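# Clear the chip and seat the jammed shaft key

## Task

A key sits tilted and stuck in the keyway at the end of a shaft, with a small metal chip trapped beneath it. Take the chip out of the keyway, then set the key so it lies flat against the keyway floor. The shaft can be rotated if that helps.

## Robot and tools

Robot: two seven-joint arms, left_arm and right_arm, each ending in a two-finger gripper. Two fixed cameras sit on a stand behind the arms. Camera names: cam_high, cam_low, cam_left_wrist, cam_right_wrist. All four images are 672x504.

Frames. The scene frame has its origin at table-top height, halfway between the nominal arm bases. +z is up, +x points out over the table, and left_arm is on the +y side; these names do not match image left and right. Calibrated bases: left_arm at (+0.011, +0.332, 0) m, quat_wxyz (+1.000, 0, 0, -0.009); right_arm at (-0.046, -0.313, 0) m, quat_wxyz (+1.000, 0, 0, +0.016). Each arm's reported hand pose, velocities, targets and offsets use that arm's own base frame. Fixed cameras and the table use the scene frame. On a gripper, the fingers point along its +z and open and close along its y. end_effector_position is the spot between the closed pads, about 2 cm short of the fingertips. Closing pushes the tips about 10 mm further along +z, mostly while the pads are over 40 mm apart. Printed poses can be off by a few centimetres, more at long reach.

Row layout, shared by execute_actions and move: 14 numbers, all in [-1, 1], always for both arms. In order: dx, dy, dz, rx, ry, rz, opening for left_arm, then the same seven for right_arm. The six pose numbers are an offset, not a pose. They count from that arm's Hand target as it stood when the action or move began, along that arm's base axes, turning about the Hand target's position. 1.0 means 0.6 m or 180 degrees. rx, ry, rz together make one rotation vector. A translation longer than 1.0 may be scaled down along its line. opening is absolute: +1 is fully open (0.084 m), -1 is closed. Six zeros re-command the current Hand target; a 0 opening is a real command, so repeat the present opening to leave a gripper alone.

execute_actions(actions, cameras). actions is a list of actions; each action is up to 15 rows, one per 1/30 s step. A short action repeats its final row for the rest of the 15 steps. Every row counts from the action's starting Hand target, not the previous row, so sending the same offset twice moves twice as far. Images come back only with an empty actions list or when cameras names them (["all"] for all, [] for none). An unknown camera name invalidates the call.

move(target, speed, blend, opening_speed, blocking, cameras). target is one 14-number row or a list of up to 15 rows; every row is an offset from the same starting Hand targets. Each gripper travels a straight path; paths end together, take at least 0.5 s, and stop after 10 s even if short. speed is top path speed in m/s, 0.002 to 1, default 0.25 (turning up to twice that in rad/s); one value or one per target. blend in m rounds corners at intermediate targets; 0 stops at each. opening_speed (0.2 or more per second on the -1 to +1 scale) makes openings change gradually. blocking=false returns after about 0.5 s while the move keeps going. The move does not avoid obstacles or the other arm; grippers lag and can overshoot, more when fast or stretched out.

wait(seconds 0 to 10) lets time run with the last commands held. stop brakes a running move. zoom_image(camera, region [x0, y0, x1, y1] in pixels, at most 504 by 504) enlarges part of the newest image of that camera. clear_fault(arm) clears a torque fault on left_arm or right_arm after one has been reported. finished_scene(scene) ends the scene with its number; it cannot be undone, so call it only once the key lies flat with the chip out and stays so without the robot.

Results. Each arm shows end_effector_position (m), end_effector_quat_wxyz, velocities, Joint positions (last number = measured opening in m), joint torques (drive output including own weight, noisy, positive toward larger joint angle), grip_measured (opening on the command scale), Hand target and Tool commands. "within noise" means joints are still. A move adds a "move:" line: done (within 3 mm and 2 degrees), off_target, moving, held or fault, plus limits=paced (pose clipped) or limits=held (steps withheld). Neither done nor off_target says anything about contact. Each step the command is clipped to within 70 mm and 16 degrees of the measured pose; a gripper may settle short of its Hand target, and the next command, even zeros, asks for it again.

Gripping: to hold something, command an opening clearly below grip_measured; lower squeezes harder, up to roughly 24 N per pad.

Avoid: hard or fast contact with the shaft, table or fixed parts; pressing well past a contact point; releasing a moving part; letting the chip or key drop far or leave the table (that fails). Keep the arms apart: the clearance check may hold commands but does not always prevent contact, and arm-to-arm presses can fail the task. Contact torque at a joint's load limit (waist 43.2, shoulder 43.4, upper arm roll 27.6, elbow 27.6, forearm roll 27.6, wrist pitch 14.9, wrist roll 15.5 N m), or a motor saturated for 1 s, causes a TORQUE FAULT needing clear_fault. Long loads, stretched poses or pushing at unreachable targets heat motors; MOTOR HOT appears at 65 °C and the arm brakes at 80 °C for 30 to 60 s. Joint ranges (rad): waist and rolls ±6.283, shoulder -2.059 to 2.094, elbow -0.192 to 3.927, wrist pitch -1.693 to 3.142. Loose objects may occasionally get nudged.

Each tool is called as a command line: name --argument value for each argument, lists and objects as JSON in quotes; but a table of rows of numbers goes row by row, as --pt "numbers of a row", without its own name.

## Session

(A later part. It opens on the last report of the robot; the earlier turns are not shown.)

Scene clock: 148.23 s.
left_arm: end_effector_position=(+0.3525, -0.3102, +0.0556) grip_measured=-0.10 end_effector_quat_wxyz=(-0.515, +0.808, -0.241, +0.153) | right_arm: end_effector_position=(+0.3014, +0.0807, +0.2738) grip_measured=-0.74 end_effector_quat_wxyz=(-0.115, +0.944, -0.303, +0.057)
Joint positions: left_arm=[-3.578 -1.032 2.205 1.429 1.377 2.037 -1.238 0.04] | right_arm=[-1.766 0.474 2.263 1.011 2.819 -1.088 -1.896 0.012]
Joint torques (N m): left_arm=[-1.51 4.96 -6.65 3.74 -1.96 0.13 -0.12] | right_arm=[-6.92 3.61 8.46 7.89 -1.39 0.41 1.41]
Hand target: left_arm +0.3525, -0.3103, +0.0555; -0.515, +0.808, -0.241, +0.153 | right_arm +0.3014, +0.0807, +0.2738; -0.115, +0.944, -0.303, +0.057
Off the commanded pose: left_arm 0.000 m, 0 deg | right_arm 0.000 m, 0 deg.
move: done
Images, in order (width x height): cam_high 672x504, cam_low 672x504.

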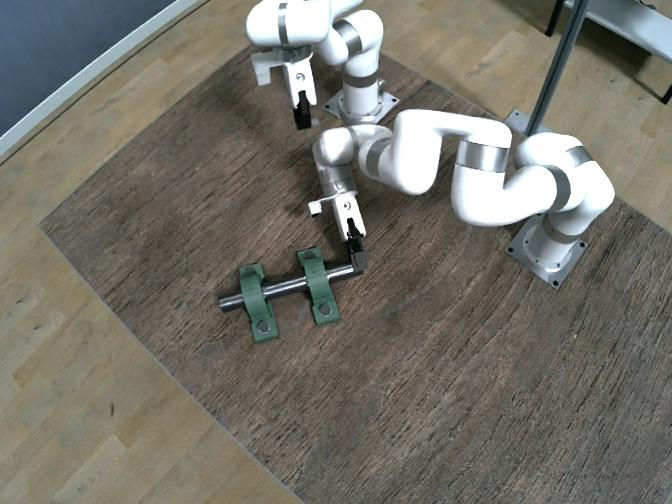

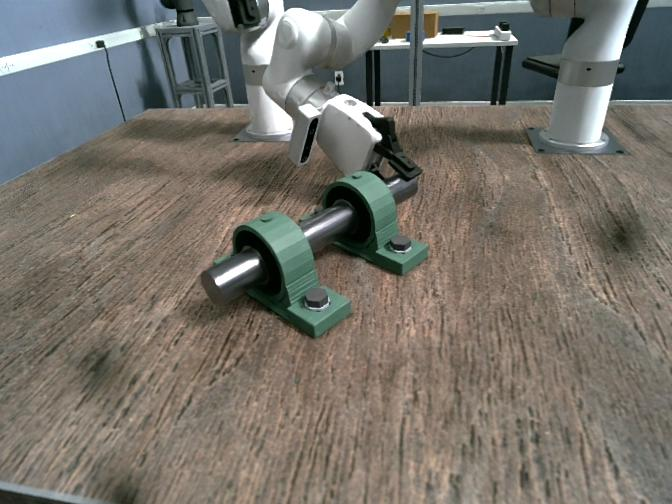

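move --pt "0.0048 0.0075 0.0097 -0.1627 0.1065 0 -0.5 0 0 0 0 0 0 -1" --pt "0.0118 0.018 0.0125 -0.3254 0.213 0 -0.5 0 0 0 0 0 0 -1" --pt "0.0185 0.0282 0.0075 -0.4881 0.3194 0 -0.5 0 0 0 0 0 0 -1" --pt "0.0217 0.033 0 -0.6043 0.3955 0 -0.5 0 0 0 0 0 0 -1" --speed 0.4 --blend '[0.002,0.002,0.002,0]' --cameras '["all"]'

zoom_image --camera "cam_high" --region '[290, 220, 430, 340]'

zoom_image --camera "cam_right_wrist" --region '[0, 300, 180, 504]'

Scene clock: 152.00 s.
left_arm: end_effector_position=(+0.3655, -0.2905, +0.0556) grip_measured=-0.11 end_effector_quat_wxyz=(+0.515, +0.808, -0.242, -0.153) | right_arm: end_effector_position=(+0.3014, +0.0807, +0.2738) grip_measured=-0.74 end_effector_quat_wxyz=(-0.115, +0.944, -0.303, +0.057)
Joint positions: left_arm=[-2.154 -1.826 1.736 1.126 0.77 1.128 -0.178 0.039] | right_arm=[-1.766 0.474 2.263 1.011 2.819 -1.088 -1.896 0.012]
Joint torques (N m): left_arm=[8.47 13.49 -33.06 15.84 0.23 -4.78 3.61] | right_arm=[-7.22 3.63 8.48 7.96 -1.1 0.45 1.38]
Hand target: left_arm +0.3655, -0.2905, +0.0555; +0.515, +0.808, -0.242, -0.153 | right_arm +0.3014, +0.0807, +0.2738; -0.115, +0.944, -0.303, +0.057
Off the commanded pose: left_arm 0.000 m, 0 deg | right_arm 0.000 m, 0 deg.
move: done

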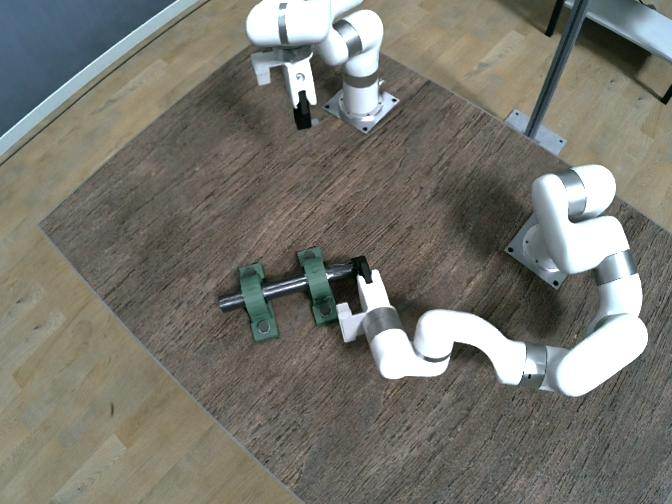

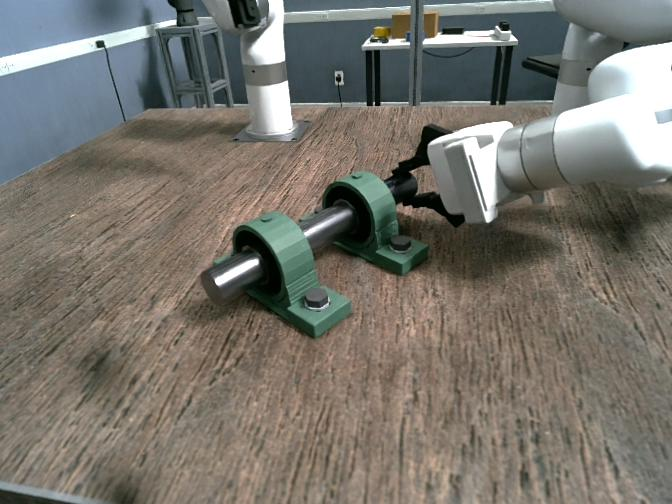

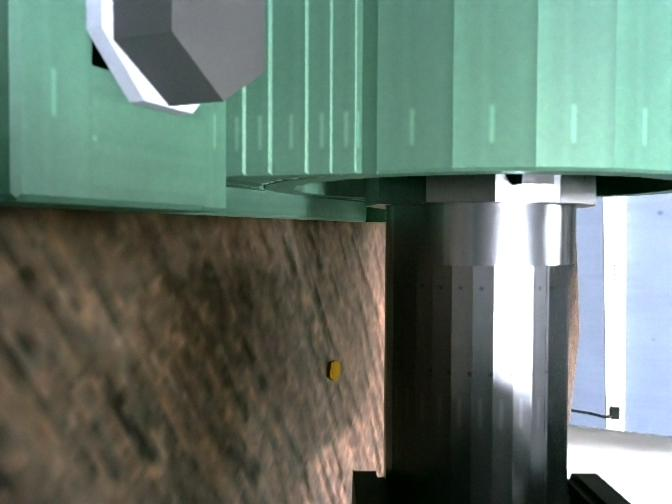

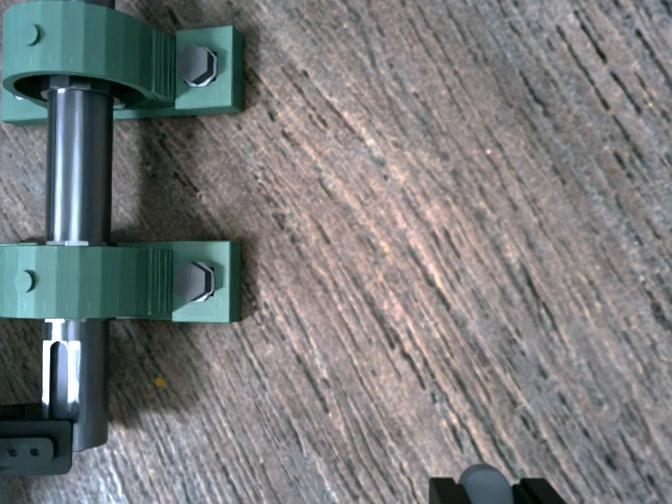

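Scaled by 3.600 from the camera's 672x504 image, which has a finer 960x720 frame.

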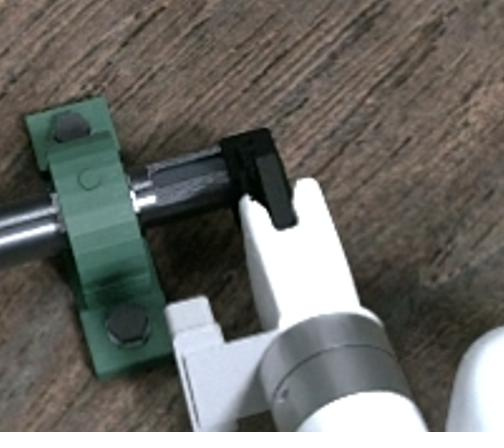

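Scaled by 2.471 from the camera's 672x504 image, which has a finer 960x720 frame.

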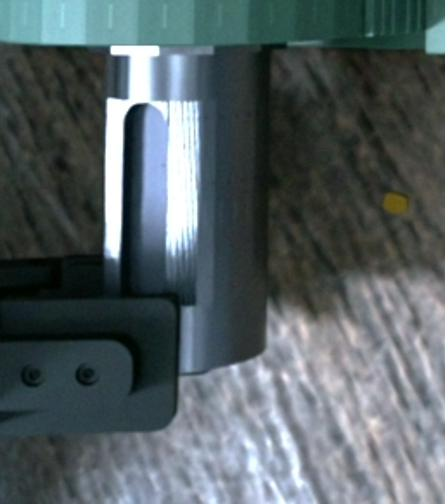

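move --pt "0 0 0 0 0 0 0.15 0 0 0 0 0 0 -1" --pt "0.0496 0.0759 0.0423 0 0 0 0.15 0 0 0 0 0 0 -1" --pt "0.071 0.1992 0.1192 -0.0465 0.0304 0 -1 0 0 0 0 0 0 -1" --speed 0.2 --blend '[0,0.02,0]'

move --pt "0 0 0 0 0 0 -1 0.2373 0.3353 -0.12 -0.0098 -0.0135 0 -1" --pt "0 0 0 0 0 0 -1 0.2373 0.3353 -0.2275 -0.0098 -0.0135 0 -1" --speed '[0.25,0.1]' --blend '[0.02,0]' --cameras '["all"]'

zoom_image --camera "cam_left_wrist" --region '[240, 140, 440, 340]'

zoom_image --camera "cam_right_wrist" --region '[350, 350, 630, 504]'

Scene clock: 154.73 s.
left_arm: end_effector_position=(+0.4081, -0.1710, +0.1270) grip_measured=-1.00 end_effector_quat_wxyz=(+0.583, +0.760, -0.228, -0.174) | right_arm: end_effector_position=(+0.3014, +0.0807, +0.2738) grip_measured=-0.74 end_effector_quat_wxyz=(-0.115, +0.944, -0.303, +0.057)
Joint positions: left_arm=[-2.003 -1.821 1.597 1.311 0.516 1.474 -0.065 0] | right_arm=[-1.766 0.474 2.263 1.011 2.819 -1.088 -1.896 0.012]
Joint torques (N m): left_arm=[3.46 12.88 -29.4 -2.55 -2.62 0.54 3.18] | right_arm=[-7.02 3.85 8.43 7.85 -1.04 0.32 1.54]
Hand target: left_arm +0.4081, -0.1710, +0.1270; +0.583, +0.760, -0.228, -0.174 | right_arm +0.3014, +0.0807, +0.2738; -0.115, +0.944, -0.303, +0.057
Off the commanded pose: left_arm 0.000 m, 0 deg | right_arm 0.000 m, 0 deg.
move: done

Scene clock: 156.93 s.
left_arm: end_effector_position=(+0.4081, -0.1710, +0.1270) grip_measured=-1.00 end_effector_quat_wxyz=(+0.583, +0.760, -0.228, -0.174) | right_arm: end_effector_position=(+0.4437, +0.2818, +0.1373) grip_measured=-0.74 end_effector_quat_wxyz=(-0.107, +0.945, -0.299, +0.082)
Joint positions: left_arm=[-2.003 -1.821 1.597 1.311 0.516 1.474 -0.065 0] | right_arm=[-2.037 -0.668 2.266 1.555 3.854 -0.918 -2.507 0.012]
Joint torques (N m): left_arm=[3.11 15.4 -29.71 -2.33 -1.59 0.36 2.1] | right_arm=[-7.43 14.09 -4.87 7.16 2.32 0.55 -1.87]
Hand target: left_arm +0.4081, -0.1710, +0.1270; +0.583, +0.760, -0.228, -0.174 | right_arm +0.4437, +0.2818, +0.1373; -0.107, +0.945, -0.299, +0.082
Off the commanded pose: left_arm 0.000 m, 0 deg | right_arm 0.000 m, 0 deg.
move: done

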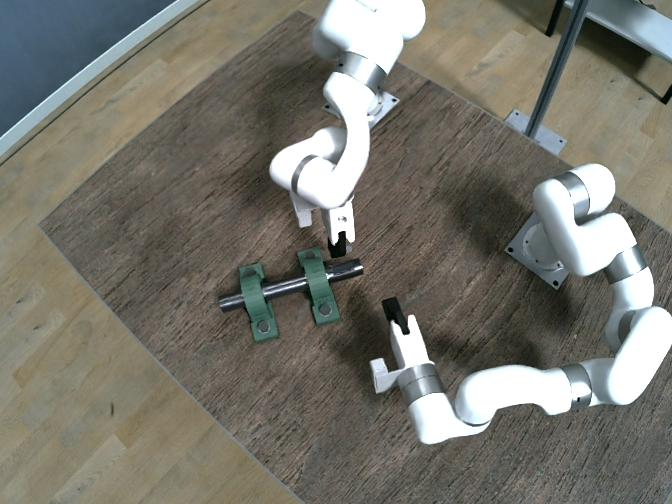

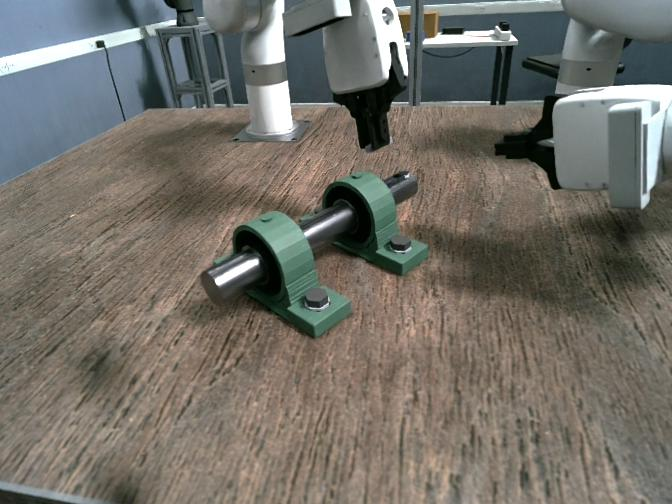

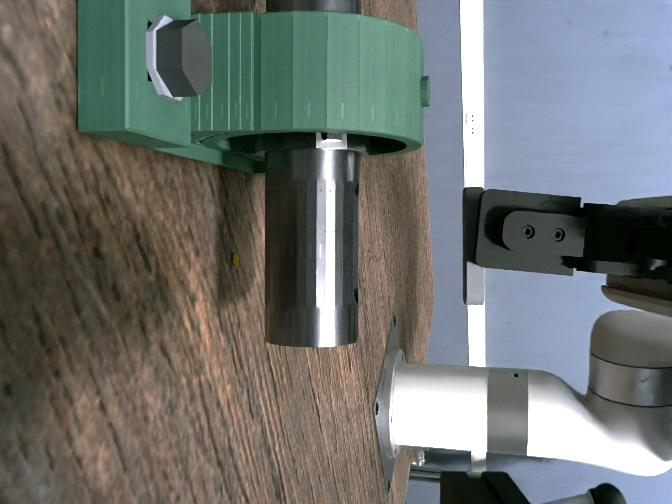

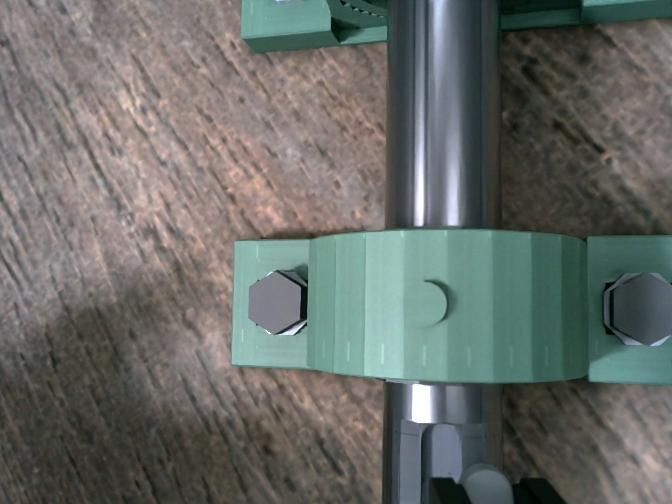

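Scaled by 2.520 from the camera's 672x504 image, which has a finer 960x720 frame.

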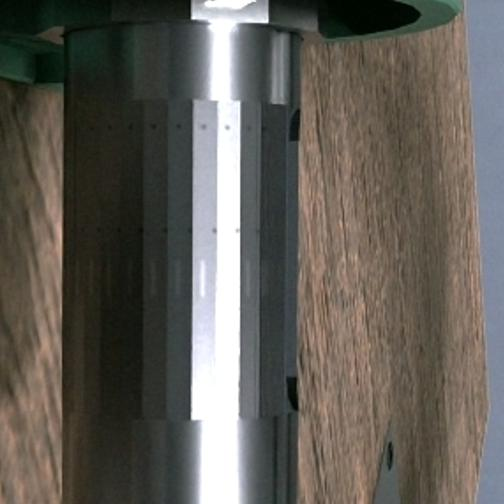

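Scaled by 1.800 from the camera's 672x504 image, which has a finer 960x720 frame.

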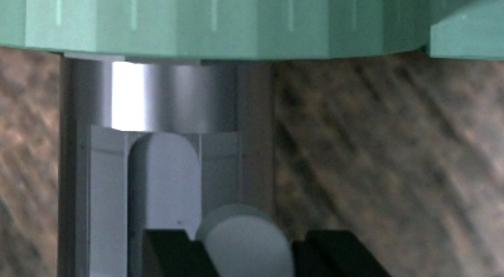

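move --target '[0,0,0,0,0,0,-1, 0.0168,0.0232,-0.0365,-0.045,0.0327,0,-1]' --speed 0.1 --cameras '["cam_left_wrist","cam_right_wrist"]'

zoom_image --camera "cam_left_wrist" --region '[300, 150, 460, 330]'

zoom_image --camera "cam_right_wrist" --region '[350, 350, 630, 504]'

Scene clock: 158.97 s.
left_arm: end_effector_position=(+0.4081, -0.1710, +0.1270) grip_measured=-1.00 end_effector_quat_wxyz=(+0.583, +0.760, -0.228, -0.174) | right_arm: end_effector_position=(+0.4538, +0.2957, +0.1154) grip_measured=-0.74 end_effector_quat_wxyz=(-0.025, +0.953, -0.298, +0.054)
Joint positions: left_arm=[-2.003 -1.821 1.597 1.311 0.516 1.474 -0.065 0] | right_arm=[-2.115 -0.932 2.265 1.911 3.835 -1.163 -2.364 0.012]
Joint torques (N m): left_arm=[2.4 18.68 -29.44 -2.23 -0.56 0.54 1.29] | right_arm=[-7.48 18.76 -9.32 12.29 0.86 -3.11 1.26]
Hand target: left_arm +0.4081, -0.1710, +0.1270; +0.583, +0.760, -0.228, -0.174 | right_arm +0.4538, +0.2958, +0.1154; -0.025, +0.953, -0.298, +0.054
Off the commanded pose: left_arm 0.000 m, 0 deg | right_arm 0.000 m, 0 deg.
move: done
Images, in order (width x height): cam_left_wrist 672x504, cam_right_wrist 672x504.

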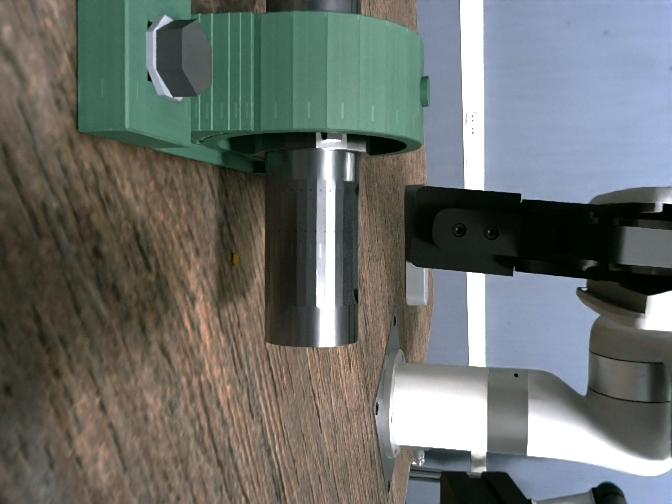

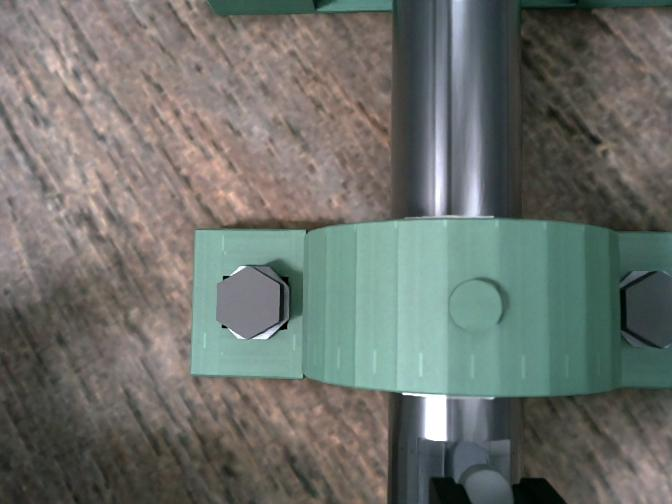

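Scaled by 2.800 from the camera's 672x504 image, which has a finer 960x720 frame.

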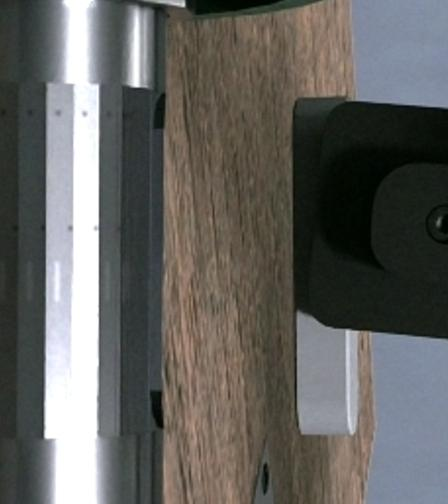

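Scaled by 1.800 from the camera's 672x504 image, which has a finer 960x720 frame.

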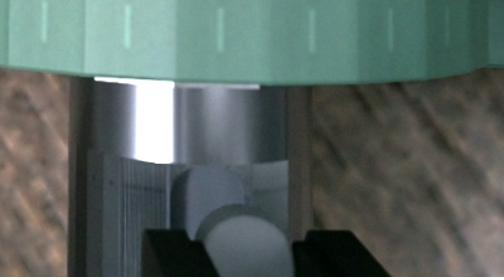

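move --target '[0,0,0,0,0,0,-1, 0.002,0.0008,-0.0265,-0.0059,-0.0081,0,-1]' --speed 0.05 --cameras '["cam_left_wrist","cam_right_wrist"]'

zoom_image --camera "cam_left_wrist" --region '[310, 160, 410, 320]'

zoom_image --camera "cam_right_wrist" --region '[380, 380, 590, 504]'

Scene clock: 160.33 s.
left_arm: end_effector_position=(+0.4081, -0.1710, +0.1270) grip_measured=-1.00 end_effector_quat_wxyz=(+0.583, +0.760, -0.228, -0.174) | right_arm: end_effector_position=(+0.4550, +0.2962, +0.0995) grip_measured=-0.74 end_effector_quat_wxyz=(-0.020, +0.952, -0.297, +0.069)
Joint positions: left_arm=[-2.003 -1.821 1.597 1.311 0.516 1.474 -0.065 0] | right_arm=[-2.091 -0.946 2.261 1.88 3.831 -1.111 -2.358 0.012]
Joint torques (N m): left_arm=[2.51 19.69 -29.51 -2.65 -0.91 0.32 0.45] | right_arm=[7.51 17.83 -12.11 6.03 -1.39 -0.07 1.46]
Hand target: left_arm +0.4081, -0.1710, +0.1270; +0.583, +0.760, -0.228, -0.174 | right_arm +0.4550, +0.2962, +0.0995; -0.020, +0.952, -0.297, +0.069
Off the commanded pose: left_arm 0.000 m, 0 deg | right_arm 0.000 m, 0 deg.
move: done
Images, in order (width x height): cam_left_wrist 672x504, cam_right_wrist 672x504.

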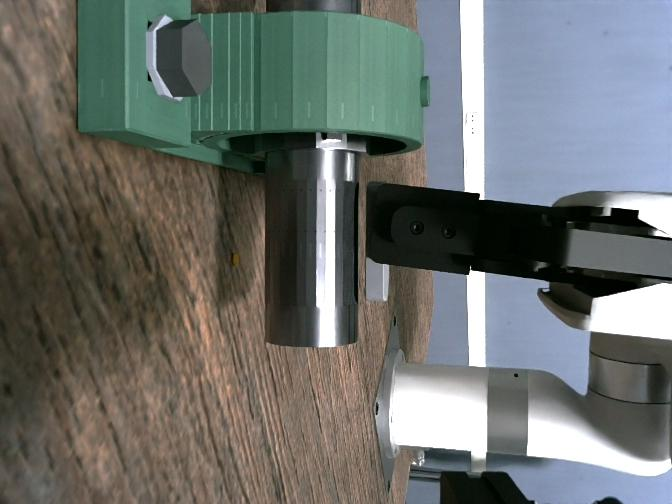

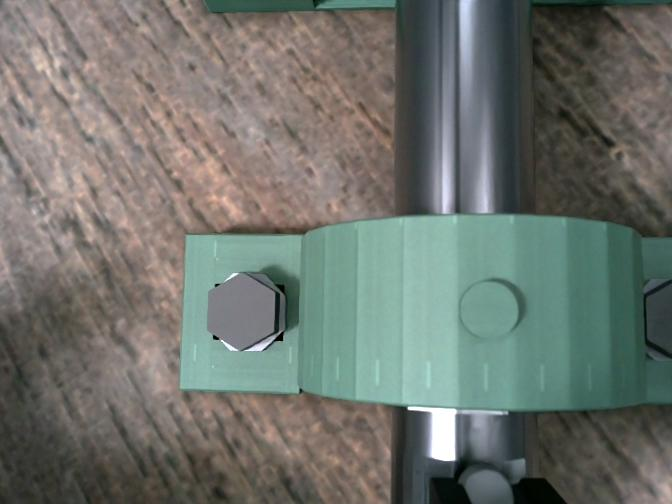

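Scaled by 3.150 from the camera's 672x504 image, which has a finer 960x720 frame.

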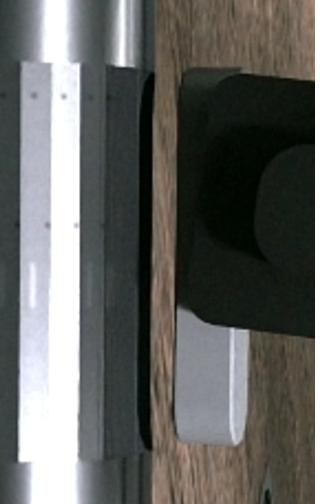

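Scaled by 2.400 from the camera's 672x504 image, which has a finer 960x720 frame.

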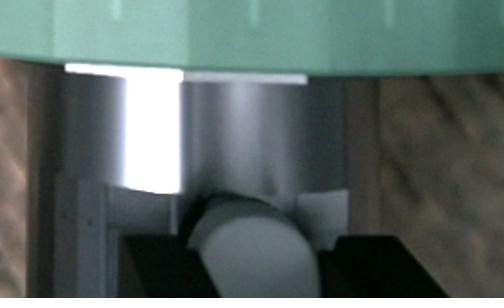

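move --pt "0 0 0 0 0 0 -1 -0.0022 -0.001 0 0 0 0 -1" --pt "0 0 0 0 0 0 -1 -0.0022 -0.001 -0.0045 0 0 0 -1" --speed 0.02 --cameras '["cam_left_wrist","cam_right_wrist"]'

zoom_image --camera "cam_left_wrist" --region '[310, 160, 410, 320]'

zoom_image --camera "cam_right_wrist" --region '[380, 380, 590, 504]'

Scene clock: 161.87 s.
left_arm: end_effector_position=(+0.4081, -0.1710, +0.1270) grip_measured=-1.00 end_effector_quat_wxyz=(+0.583, +0.760, -0.228, -0.174) | right_arm: end_effector_position=(+0.4537, +0.2957, +0.0969) grip_measured=-0.74 end_effector_quat_wxyz=(-0.020, +0.952, -0.297, +0.069)
Joint positions: left_arm=[-2.003 -1.821 1.597 1.311 0.516 1.474 -0.065 0] | right_arm=[-2.086 -0.943 2.263 1.866 3.831 -1.101 -2.361 0.012]
Joint torques (N m): left_arm=[2.2 19.43 -28.64 -2.65 -1.57 0.28 -0.16] | right_arm=[5.9 17.87 -6.38 5.8 1.43 -0.04 -1.52]
Hand target: left_arm +0.4081, -0.1710, +0.1270; +0.583, +0.760, -0.228, -0.174 | right_arm +0.4537, +0.2956, +0.0968; -0.020, +0.952, -0.297, +0.069
Off the commanded pose: left_arm 0.000 m, 0 deg | right_arm 0.000 m, 0 deg.
move: done
Images, in order (width x height): cam_left_wrist 672x504, cam_right_wrist 672x504.

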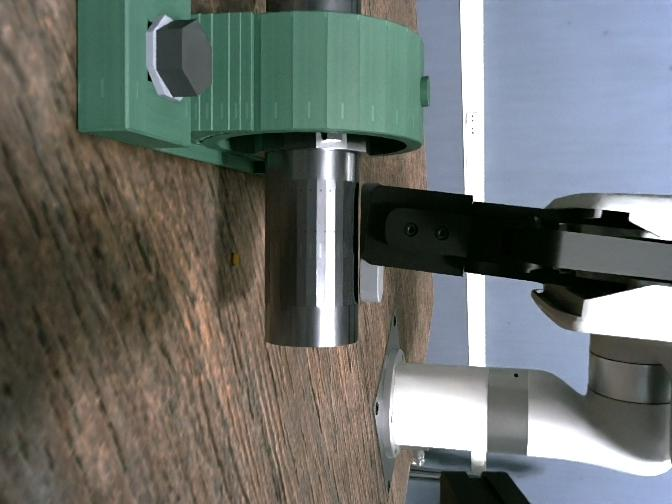

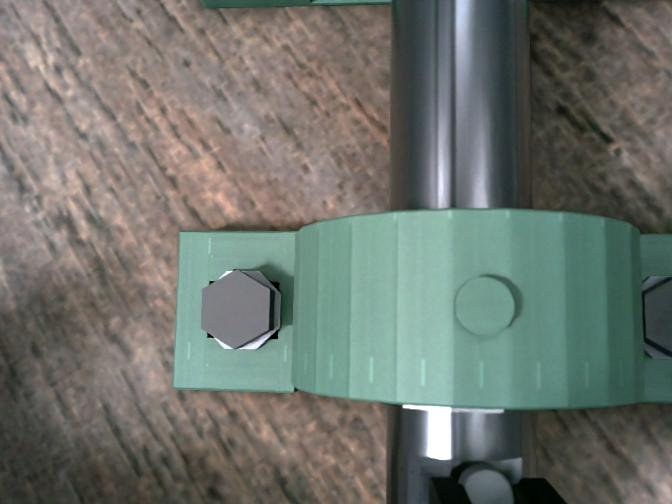

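Scaled by 3.150 from the camera's 672x504 image, which has a finer 960x720 frame.

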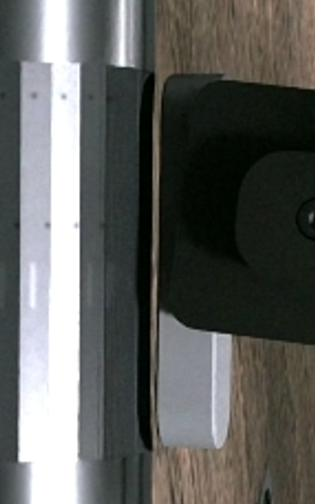

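Scaled by 2.400 from the camera's 672x504 image, which has a finer 960x720 frame.

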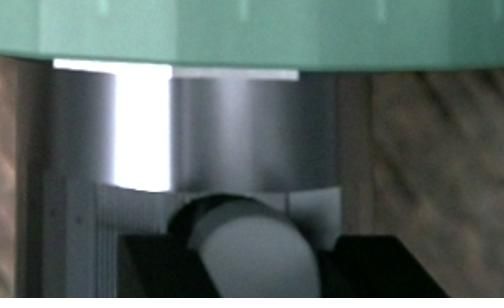

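move --pt "0 0 0 0 0 0 -1 0.0005 0.0007 -0.0 0 0 0 -1" --pt "0 0 0 0 0 0 -1 0.0007 0.001 -0.005 0 0 0 -1" --speed 0.02 --cameras '["cam_left_wrist","cam_right_wrist"]'

zoom_image --camera "cam_left_wrist" --region '[310, 160, 410, 320]'

zoom_image --camera "cam_right_wrist" --region '[380, 380, 590, 504]'

Scene clock: 163.07 s.
left_arm: end_effector_position=(+0.4081, -0.1710, +0.1270) grip_measured=-1.00 end_effector_quat_wxyz=(+0.583, +0.760, -0.228, -0.174) | right_arm: end_effector_position=(+0.4541, +0.2963, +0.0941) grip_measured=-0.74 end_effector_quat_wxyz=(-0.020, +0.952, -0.297, +0.069)
Joint positions: left_arm=[-2.003 -1.821 1.597 1.311 0.516 1.474 -0.065 0] | right_arm=[-2.088 -0.948 2.265 1.868 3.834 -1.097 -2.361 0.012]
Joint torques (N m): left_arm=[1.41 20.03 -27.87 -2.8 -1.93 0.36 -0.52] | right_arm=[-6.31 12.24 -3.21 3.15 2.18 1.41 -1.39]
Hand target: left_arm +0.4081, -0.1710, +0.1270; +0.583, +0.760, -0.228, -0.174 | right_arm +0.4541, +0.2962, +0.0938; -0.020, +0.952, -0.297, +0.069
Off the commanded pose: left_arm 0.000 m, 0 deg | right_arm 0.000 m, 0 deg.
move: done
Images, in order (width x height): cam_left_wrist 672x504, cam_right_wrist 672x504.

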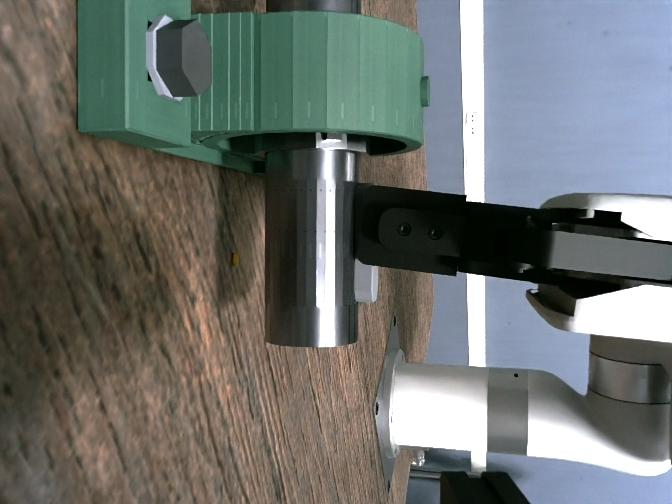

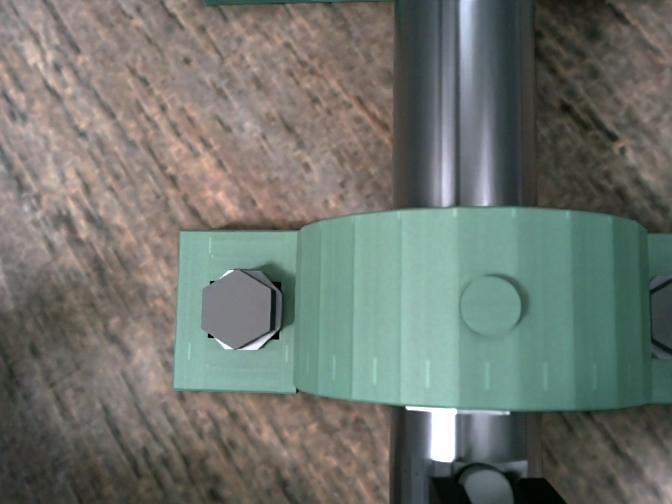

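Scaled by 3.150 from the camera's 672x504 image, which has a finer 960x720 frame.

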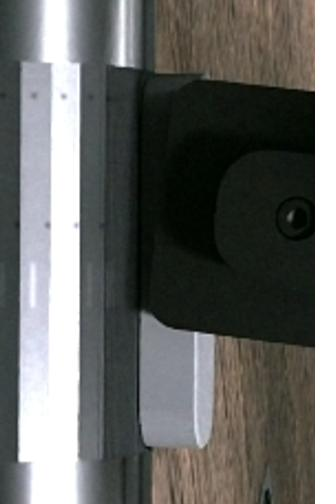

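Scaled by 2.400 from the camera's 672x504 image, which has a finer 960x720 frame.

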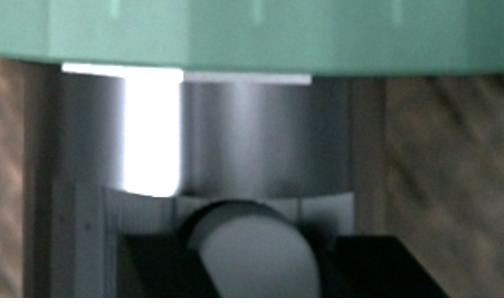

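move --pt "0 0 0 0 0 0 -1 -0.0004 -0.0005 -0.0012 0 0 0 -1" --pt "0 0 0 0 0 0 -1 -0.0008 -0.0010 -0.0022 0 0 0 -1" --pt "0 0 0 0 0 0 -1 0.0002 0.0002 -0.003 0 0 0 -1" --pt "0 0 0 0 0 0 -1 -0.0003 -0.0004 -0.0035 0 0 0 -1" --speed 0.02 --blend '[0.0003,0.0003,0.0003,0]' --cameras '["cam_left_wrist","cam_right_wrist"]'

zoom_image --camera "cam_left_wrist" --region '[310, 160, 410, 320]'

zoom_image --camera "cam_right_wrist" --region '[380, 380, 590, 504]'

Scene clock: 163.97 s.
left_arm: end_effector_position=(+0.4081, -0.1710, +0.1270) grip_measured=-1.00 end_effector_quat_wxyz=(+0.583, +0.760, -0.228, -0.174) | right_arm: end_effector_position=(+0.4540, +0.2962, +0.0919) grip_measured=-0.73 end_effector_quat_wxyz=(-0.020, +0.952, -0.297, +0.069)
Joint positions: left_arm=[-2.003 -1.821 1.597 1.311 0.516 1.474 -0.065 0] | right_arm=[-2.087 -0.95 2.267 1.864 3.835 -1.092 -2.363 0.012]
Joint torques (N m): left_arm=[1.69 19.78 -27.52 -2.71 -2.23 0.31 -0.91] | right_arm=[-7.92 1.76 2.04 -6.71 0.53 2.95 -0.97]
Motor temperatures (°C): left_arm=[35 39 51 40 35 48 42] | right_arm=[34 36 43 41 39 47 36]
Hand target: left_arm +0.4081, -0.1710, +0.1270; +0.583, +0.760, -0.228, -0.174 | right_arm +0.4539, +0.2960, +0.0917; -0.020, +0.952, -0.297, +0.069
Off the commanded pose: left_arm 0.000 m, 0 deg | right_arm 0.000 m, 0 deg.
move: done
Images, in order (width x height): cam_left_wrist 672x504, cam_right_wrist 672x504.

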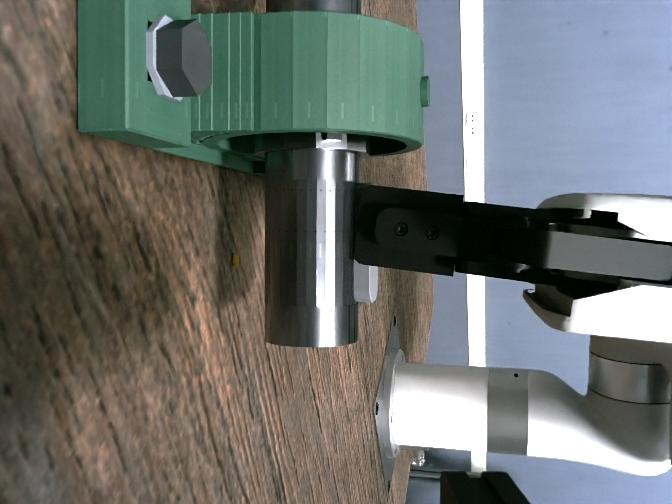

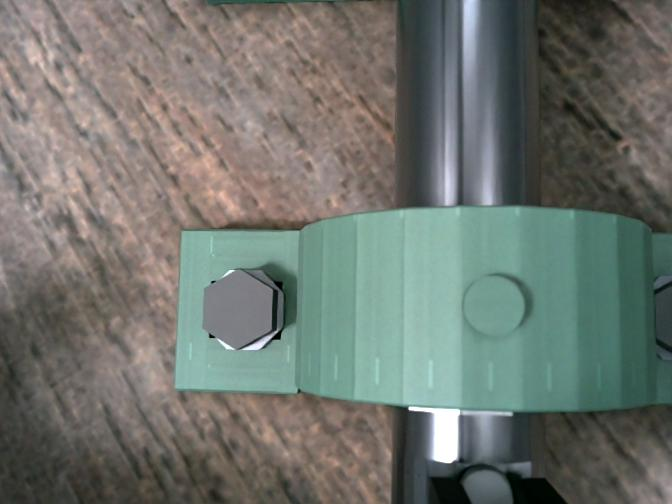

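Scaled by 3.150 from the camera's 672x504 image, which has a finer 960x720 frame.

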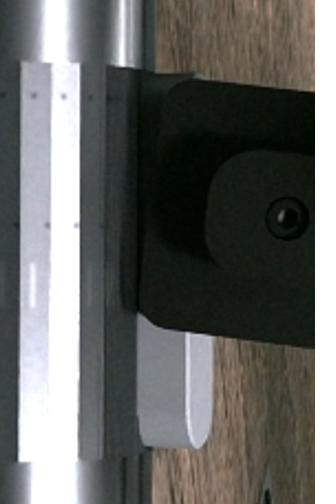

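Scaled by 2.400 from the camera's 672x504 image, which has a finer 960x720 frame.

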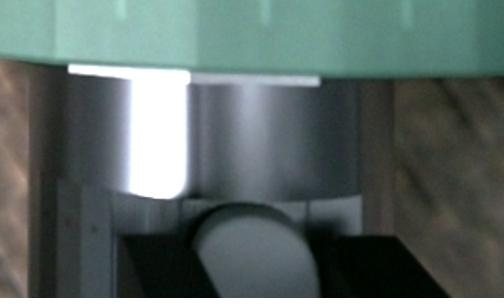

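move --pt "0 0 0 0 0 0 -1 0 0 0.003 0 0 0 -1" --pt "0 0 0 0 0 0 -1 -0.001 -0.0013 0.003 0 0 0 -1" --pt "0 0 0 0 0 0 -1 -0.001 -0.0013 0.0005 0 0 0 -1" --pt "0 0 0 0 0 0 -1 -0.001 -0.0013 0.0015 0 0 0 -0.67" --speed 0.02 --opening_speed 0.3 --cameras '["cam_left_wrist","cam_right_wrist"]'

zoom_image --camera "cam_left_wrist" --region '[310, 160, 410, 320]'

zoom_image --camera "cam_right_wrist" --region '[380, 380, 590, 504]'

Scene clock: 166.97 s.
left_arm: end_effector_position=(+0.4081, -0.1710, +0.1270) grip_measured=-1.00 end_effector_quat_wxyz=(+0.583, +0.760, -0.228, -0.174) | right_arm: end_effector_position=(+0.4534, +0.2952, +0.0923) grip_measured=-0.69 end_effector_quat_wxyz=(-0.020, +0.952, -0.297, +0.069)
Joint positions: left_arm=[-2.003 -1.821 1.597 1.311 0.516 1.474 -0.065 0] | right_arm=[-2.086 -0.945 2.267 1.857 3.833 -1.09 -2.365 0.014]
Joint torques (N m): left_arm=[0.85 19.66 -26.06 -3.03 -2.87 -0.11 -1.89] | right_arm=[3.18 17.52 -6.61 3.47 -1.84 -4.9 -1.14]
Hand target: left_arm +0.4081, -0.1710, +0.1270; +0.583, +0.760, -0.228, -0.174 | right_arm +0.4533, +0.2952, +0.0926; -0.020, +0.952, -0.297, +0.069
Off the commanded pose: left_arm 0.000 m, 0 deg | right_arm 0.000 m, 0 deg.
move: done
Images, in order (width x height): cam_left_wrist 672x504, cam_right_wrist 672x504.

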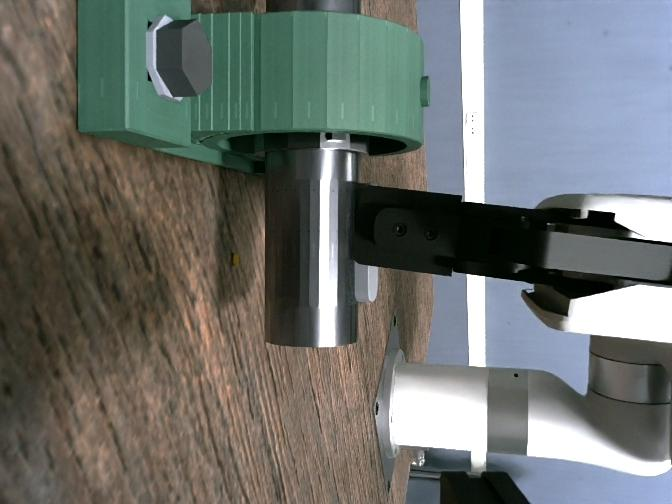

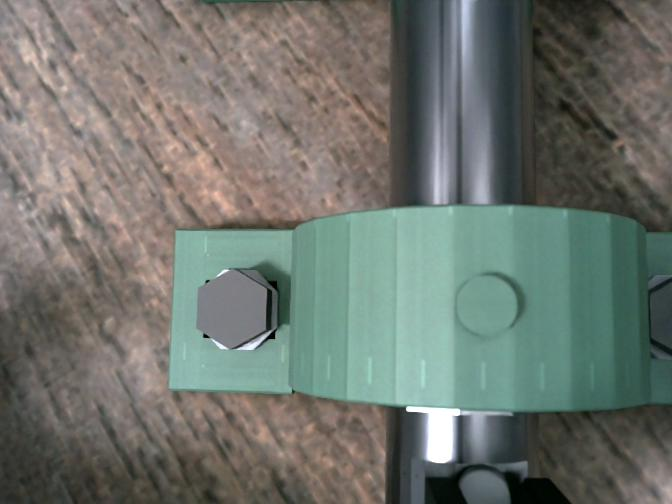

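Scaled by 3.150 from the camera's 672x504 image, which has a finer 960x720 frame.

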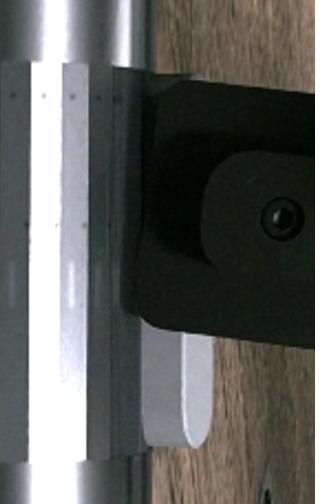

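Scaled by 2.400 from the camera's 672x504 image, which has a finer 960x720 frame.

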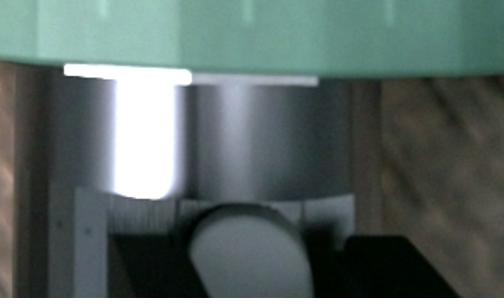

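move --pt "0 0 0 0 0 0 -1 0 0 0 0 0 0 -0.58" --pt "0 0 0 0 0 0 -1 0.001 0.001 0.035 0 0 0 -0.58" --speed 0.05 --cameras '["cam_left_wrist","cam_right_wrist"]'

zoom_image --camera "cam_left_wrist" --region '[310, 160, 410, 320]'

zoom_image --camera "cam_right_wrist" --region '[350, 380, 560, 504]'

Scene clock: 168.80 s.
left_arm: end_effector_position=(+0.4081, -0.1710, +0.1270) grip_measured=-1.00 end_effector_quat_wxyz=(+0.583, +0.760, -0.228, -0.174) | right_arm: end_effector_position=(+0.4539, +0.2958, +0.1135) grip_measured=-0.60 end_effector_quat_wxyz=(-0.020, +0.952, -0.297, +0.069)
Joint positions: left_arm=[-2.003 -1.821 1.597 1.311 0.516 1.474 -0.065 0] | right_arm=[-2.086 -0.929 2.25 1.891 3.82 -1.137 -2.352 0.018]
Joint torques (N m): left_arm=[0.47 19.96 -26.21 -3.44 -2.73 -0.24 -2.51] | right_arm=[-7.35 24.44 -12.23 11.83 -1.34 -3.18 1.54]
Hand target: left_arm +0.4081, -0.1710, +0.1270; +0.583, +0.760, -0.228, -0.174 | right_arm +0.4539, +0.2958, +0.1136; -0.020, +0.952, -0.297, +0.069
Off the commanded pose: left_arm 0.000 m, 0 deg | right_arm 0.000 m, 0 deg.
move: done
Images, in order (width x height): cam_left_wrist 672x504, cam_right_wrist 672x504.

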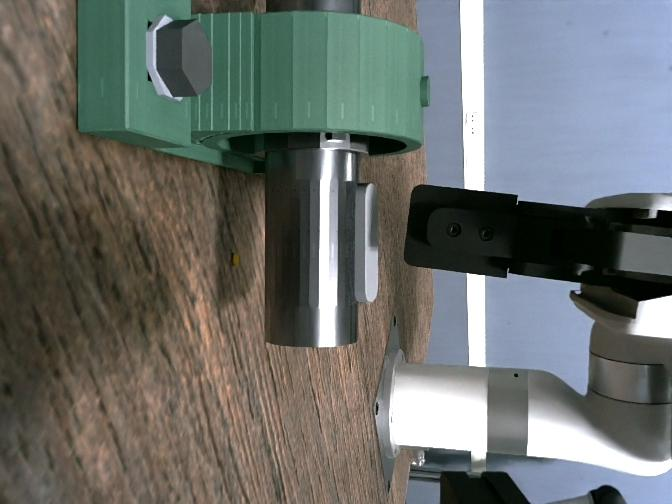

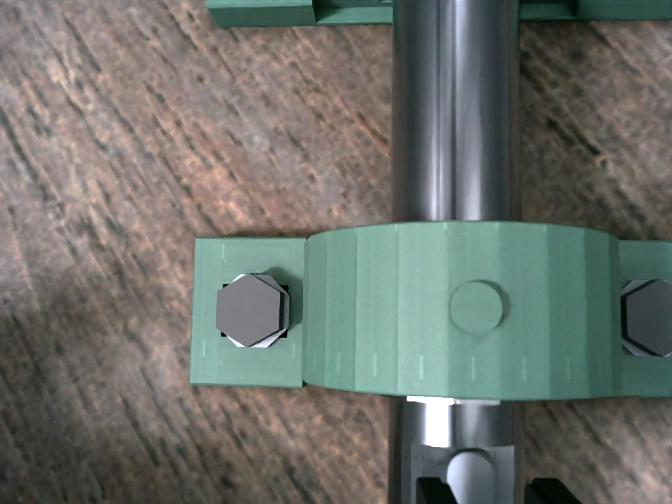

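Scaled by 3.150 from the camera's 672x504 image, which has a finer 960x720 frame.

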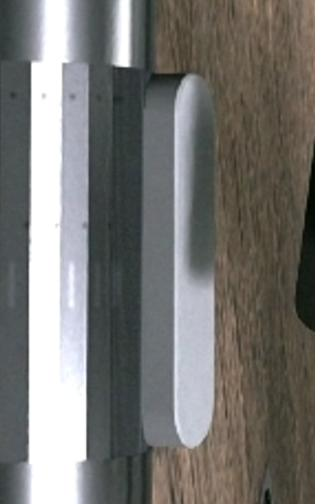

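Scaled by 2.400 from the camera's 672x504 image, which has a finer 960x720 frame.

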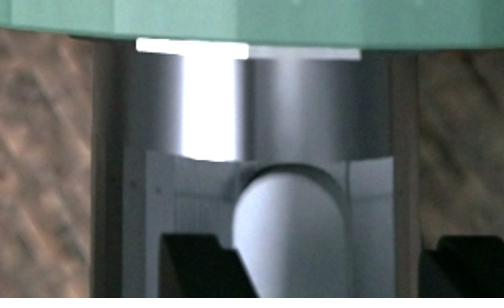

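move --pt "0 0 0 0 0 0 -1 -0.0015 0.008 0 0.0104 0.0379 0 -0.5" --pt "0 0 0 0 0 0 -1 -0.0015 0.008 -0.029 0.0104 0.0379 0 -0.5" --speed 0.05 --cameras '["cam_left_wrist","cam_right_wrist"]'

zoom_image --camera "cam_left_wrist" --region '[310, 160, 410, 320]'

zoom_image --camera "cam_right_wrist" --region '[370, 380, 580, 504]'

Scene clock: 171.57 s.
left_arm: end_effector_position=(+0.4081, -0.1710, +0.1270) grip_measured=-1.00 end_effector_quat_wxyz=(+0.583, +0.760, -0.228, -0.174) | right_arm: end_effector_position=(+0.4531, +0.3006, +0.0962) grip_measured=-0.52 end_effector_quat_wxyz=(-0.018, +0.954, -0.299, +0.007)
Joint positions: left_arm=[-2.003 -1.821 1.597 1.311 0.516 1.474 -0.065 0] | right_arm=[-2.209 -1.029 2.313 2.051 3.883 -1.263 -2.357 0.021]
Joint torques (N m): left_arm=[0.1 20.05 -26.1 -3.87 -2.64 -0.71 -2.71] | right_arm=[7.61 19.3 -5.17 5.87 1.77 -0.04 -1.7]
Hand target: left_arm +0.4081, -0.1710, +0.1270; +0.583, +0.760, -0.228, -0.174 | right_arm +0.4530, +0.3006, +0.0962; -0.018, +0.954, -0.299, +0.007
Off the commanded pose: left_arm 0.000 m, 0 deg | right_arm 0.000 m, 0 deg.
move: done
Images, in order (width x height): cam_left_wrist 672x504, cam_right_wrist 672x504.

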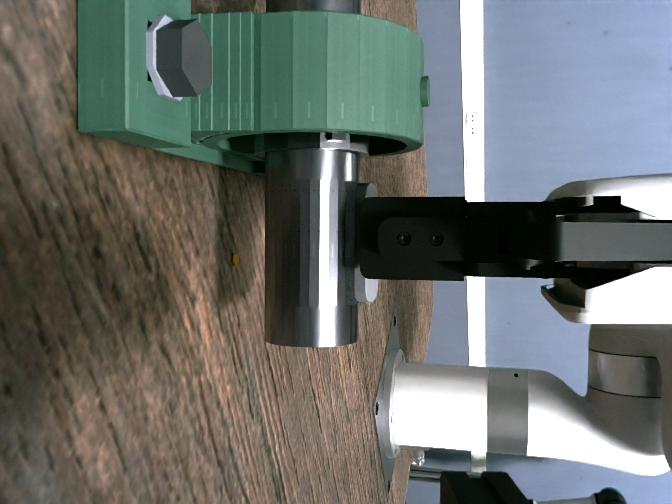

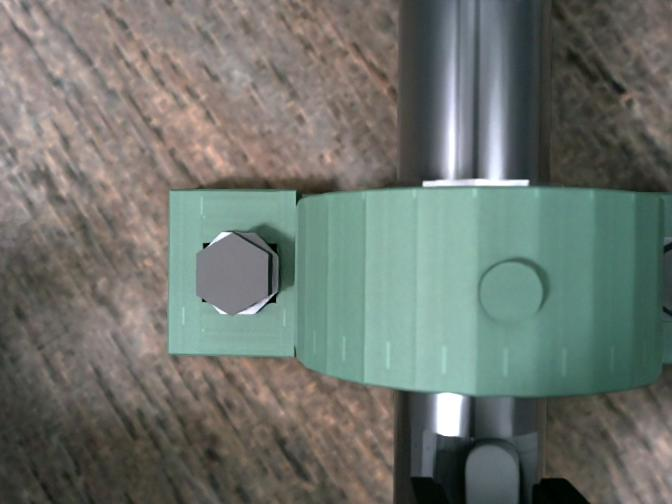

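Scaled by 3.150 from the camera's 672x504 image, which has a finer 960x720 frame.

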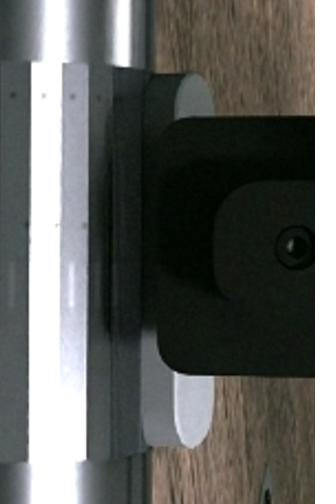

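Scaled by 2.400 from the camera's 672x504 image, which has a finer 960x720 frame.

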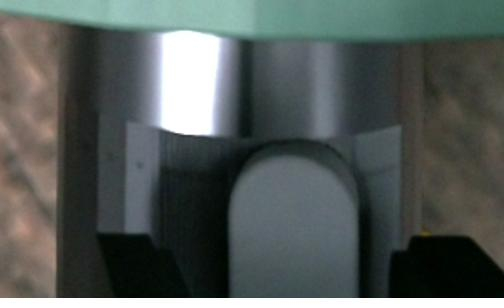

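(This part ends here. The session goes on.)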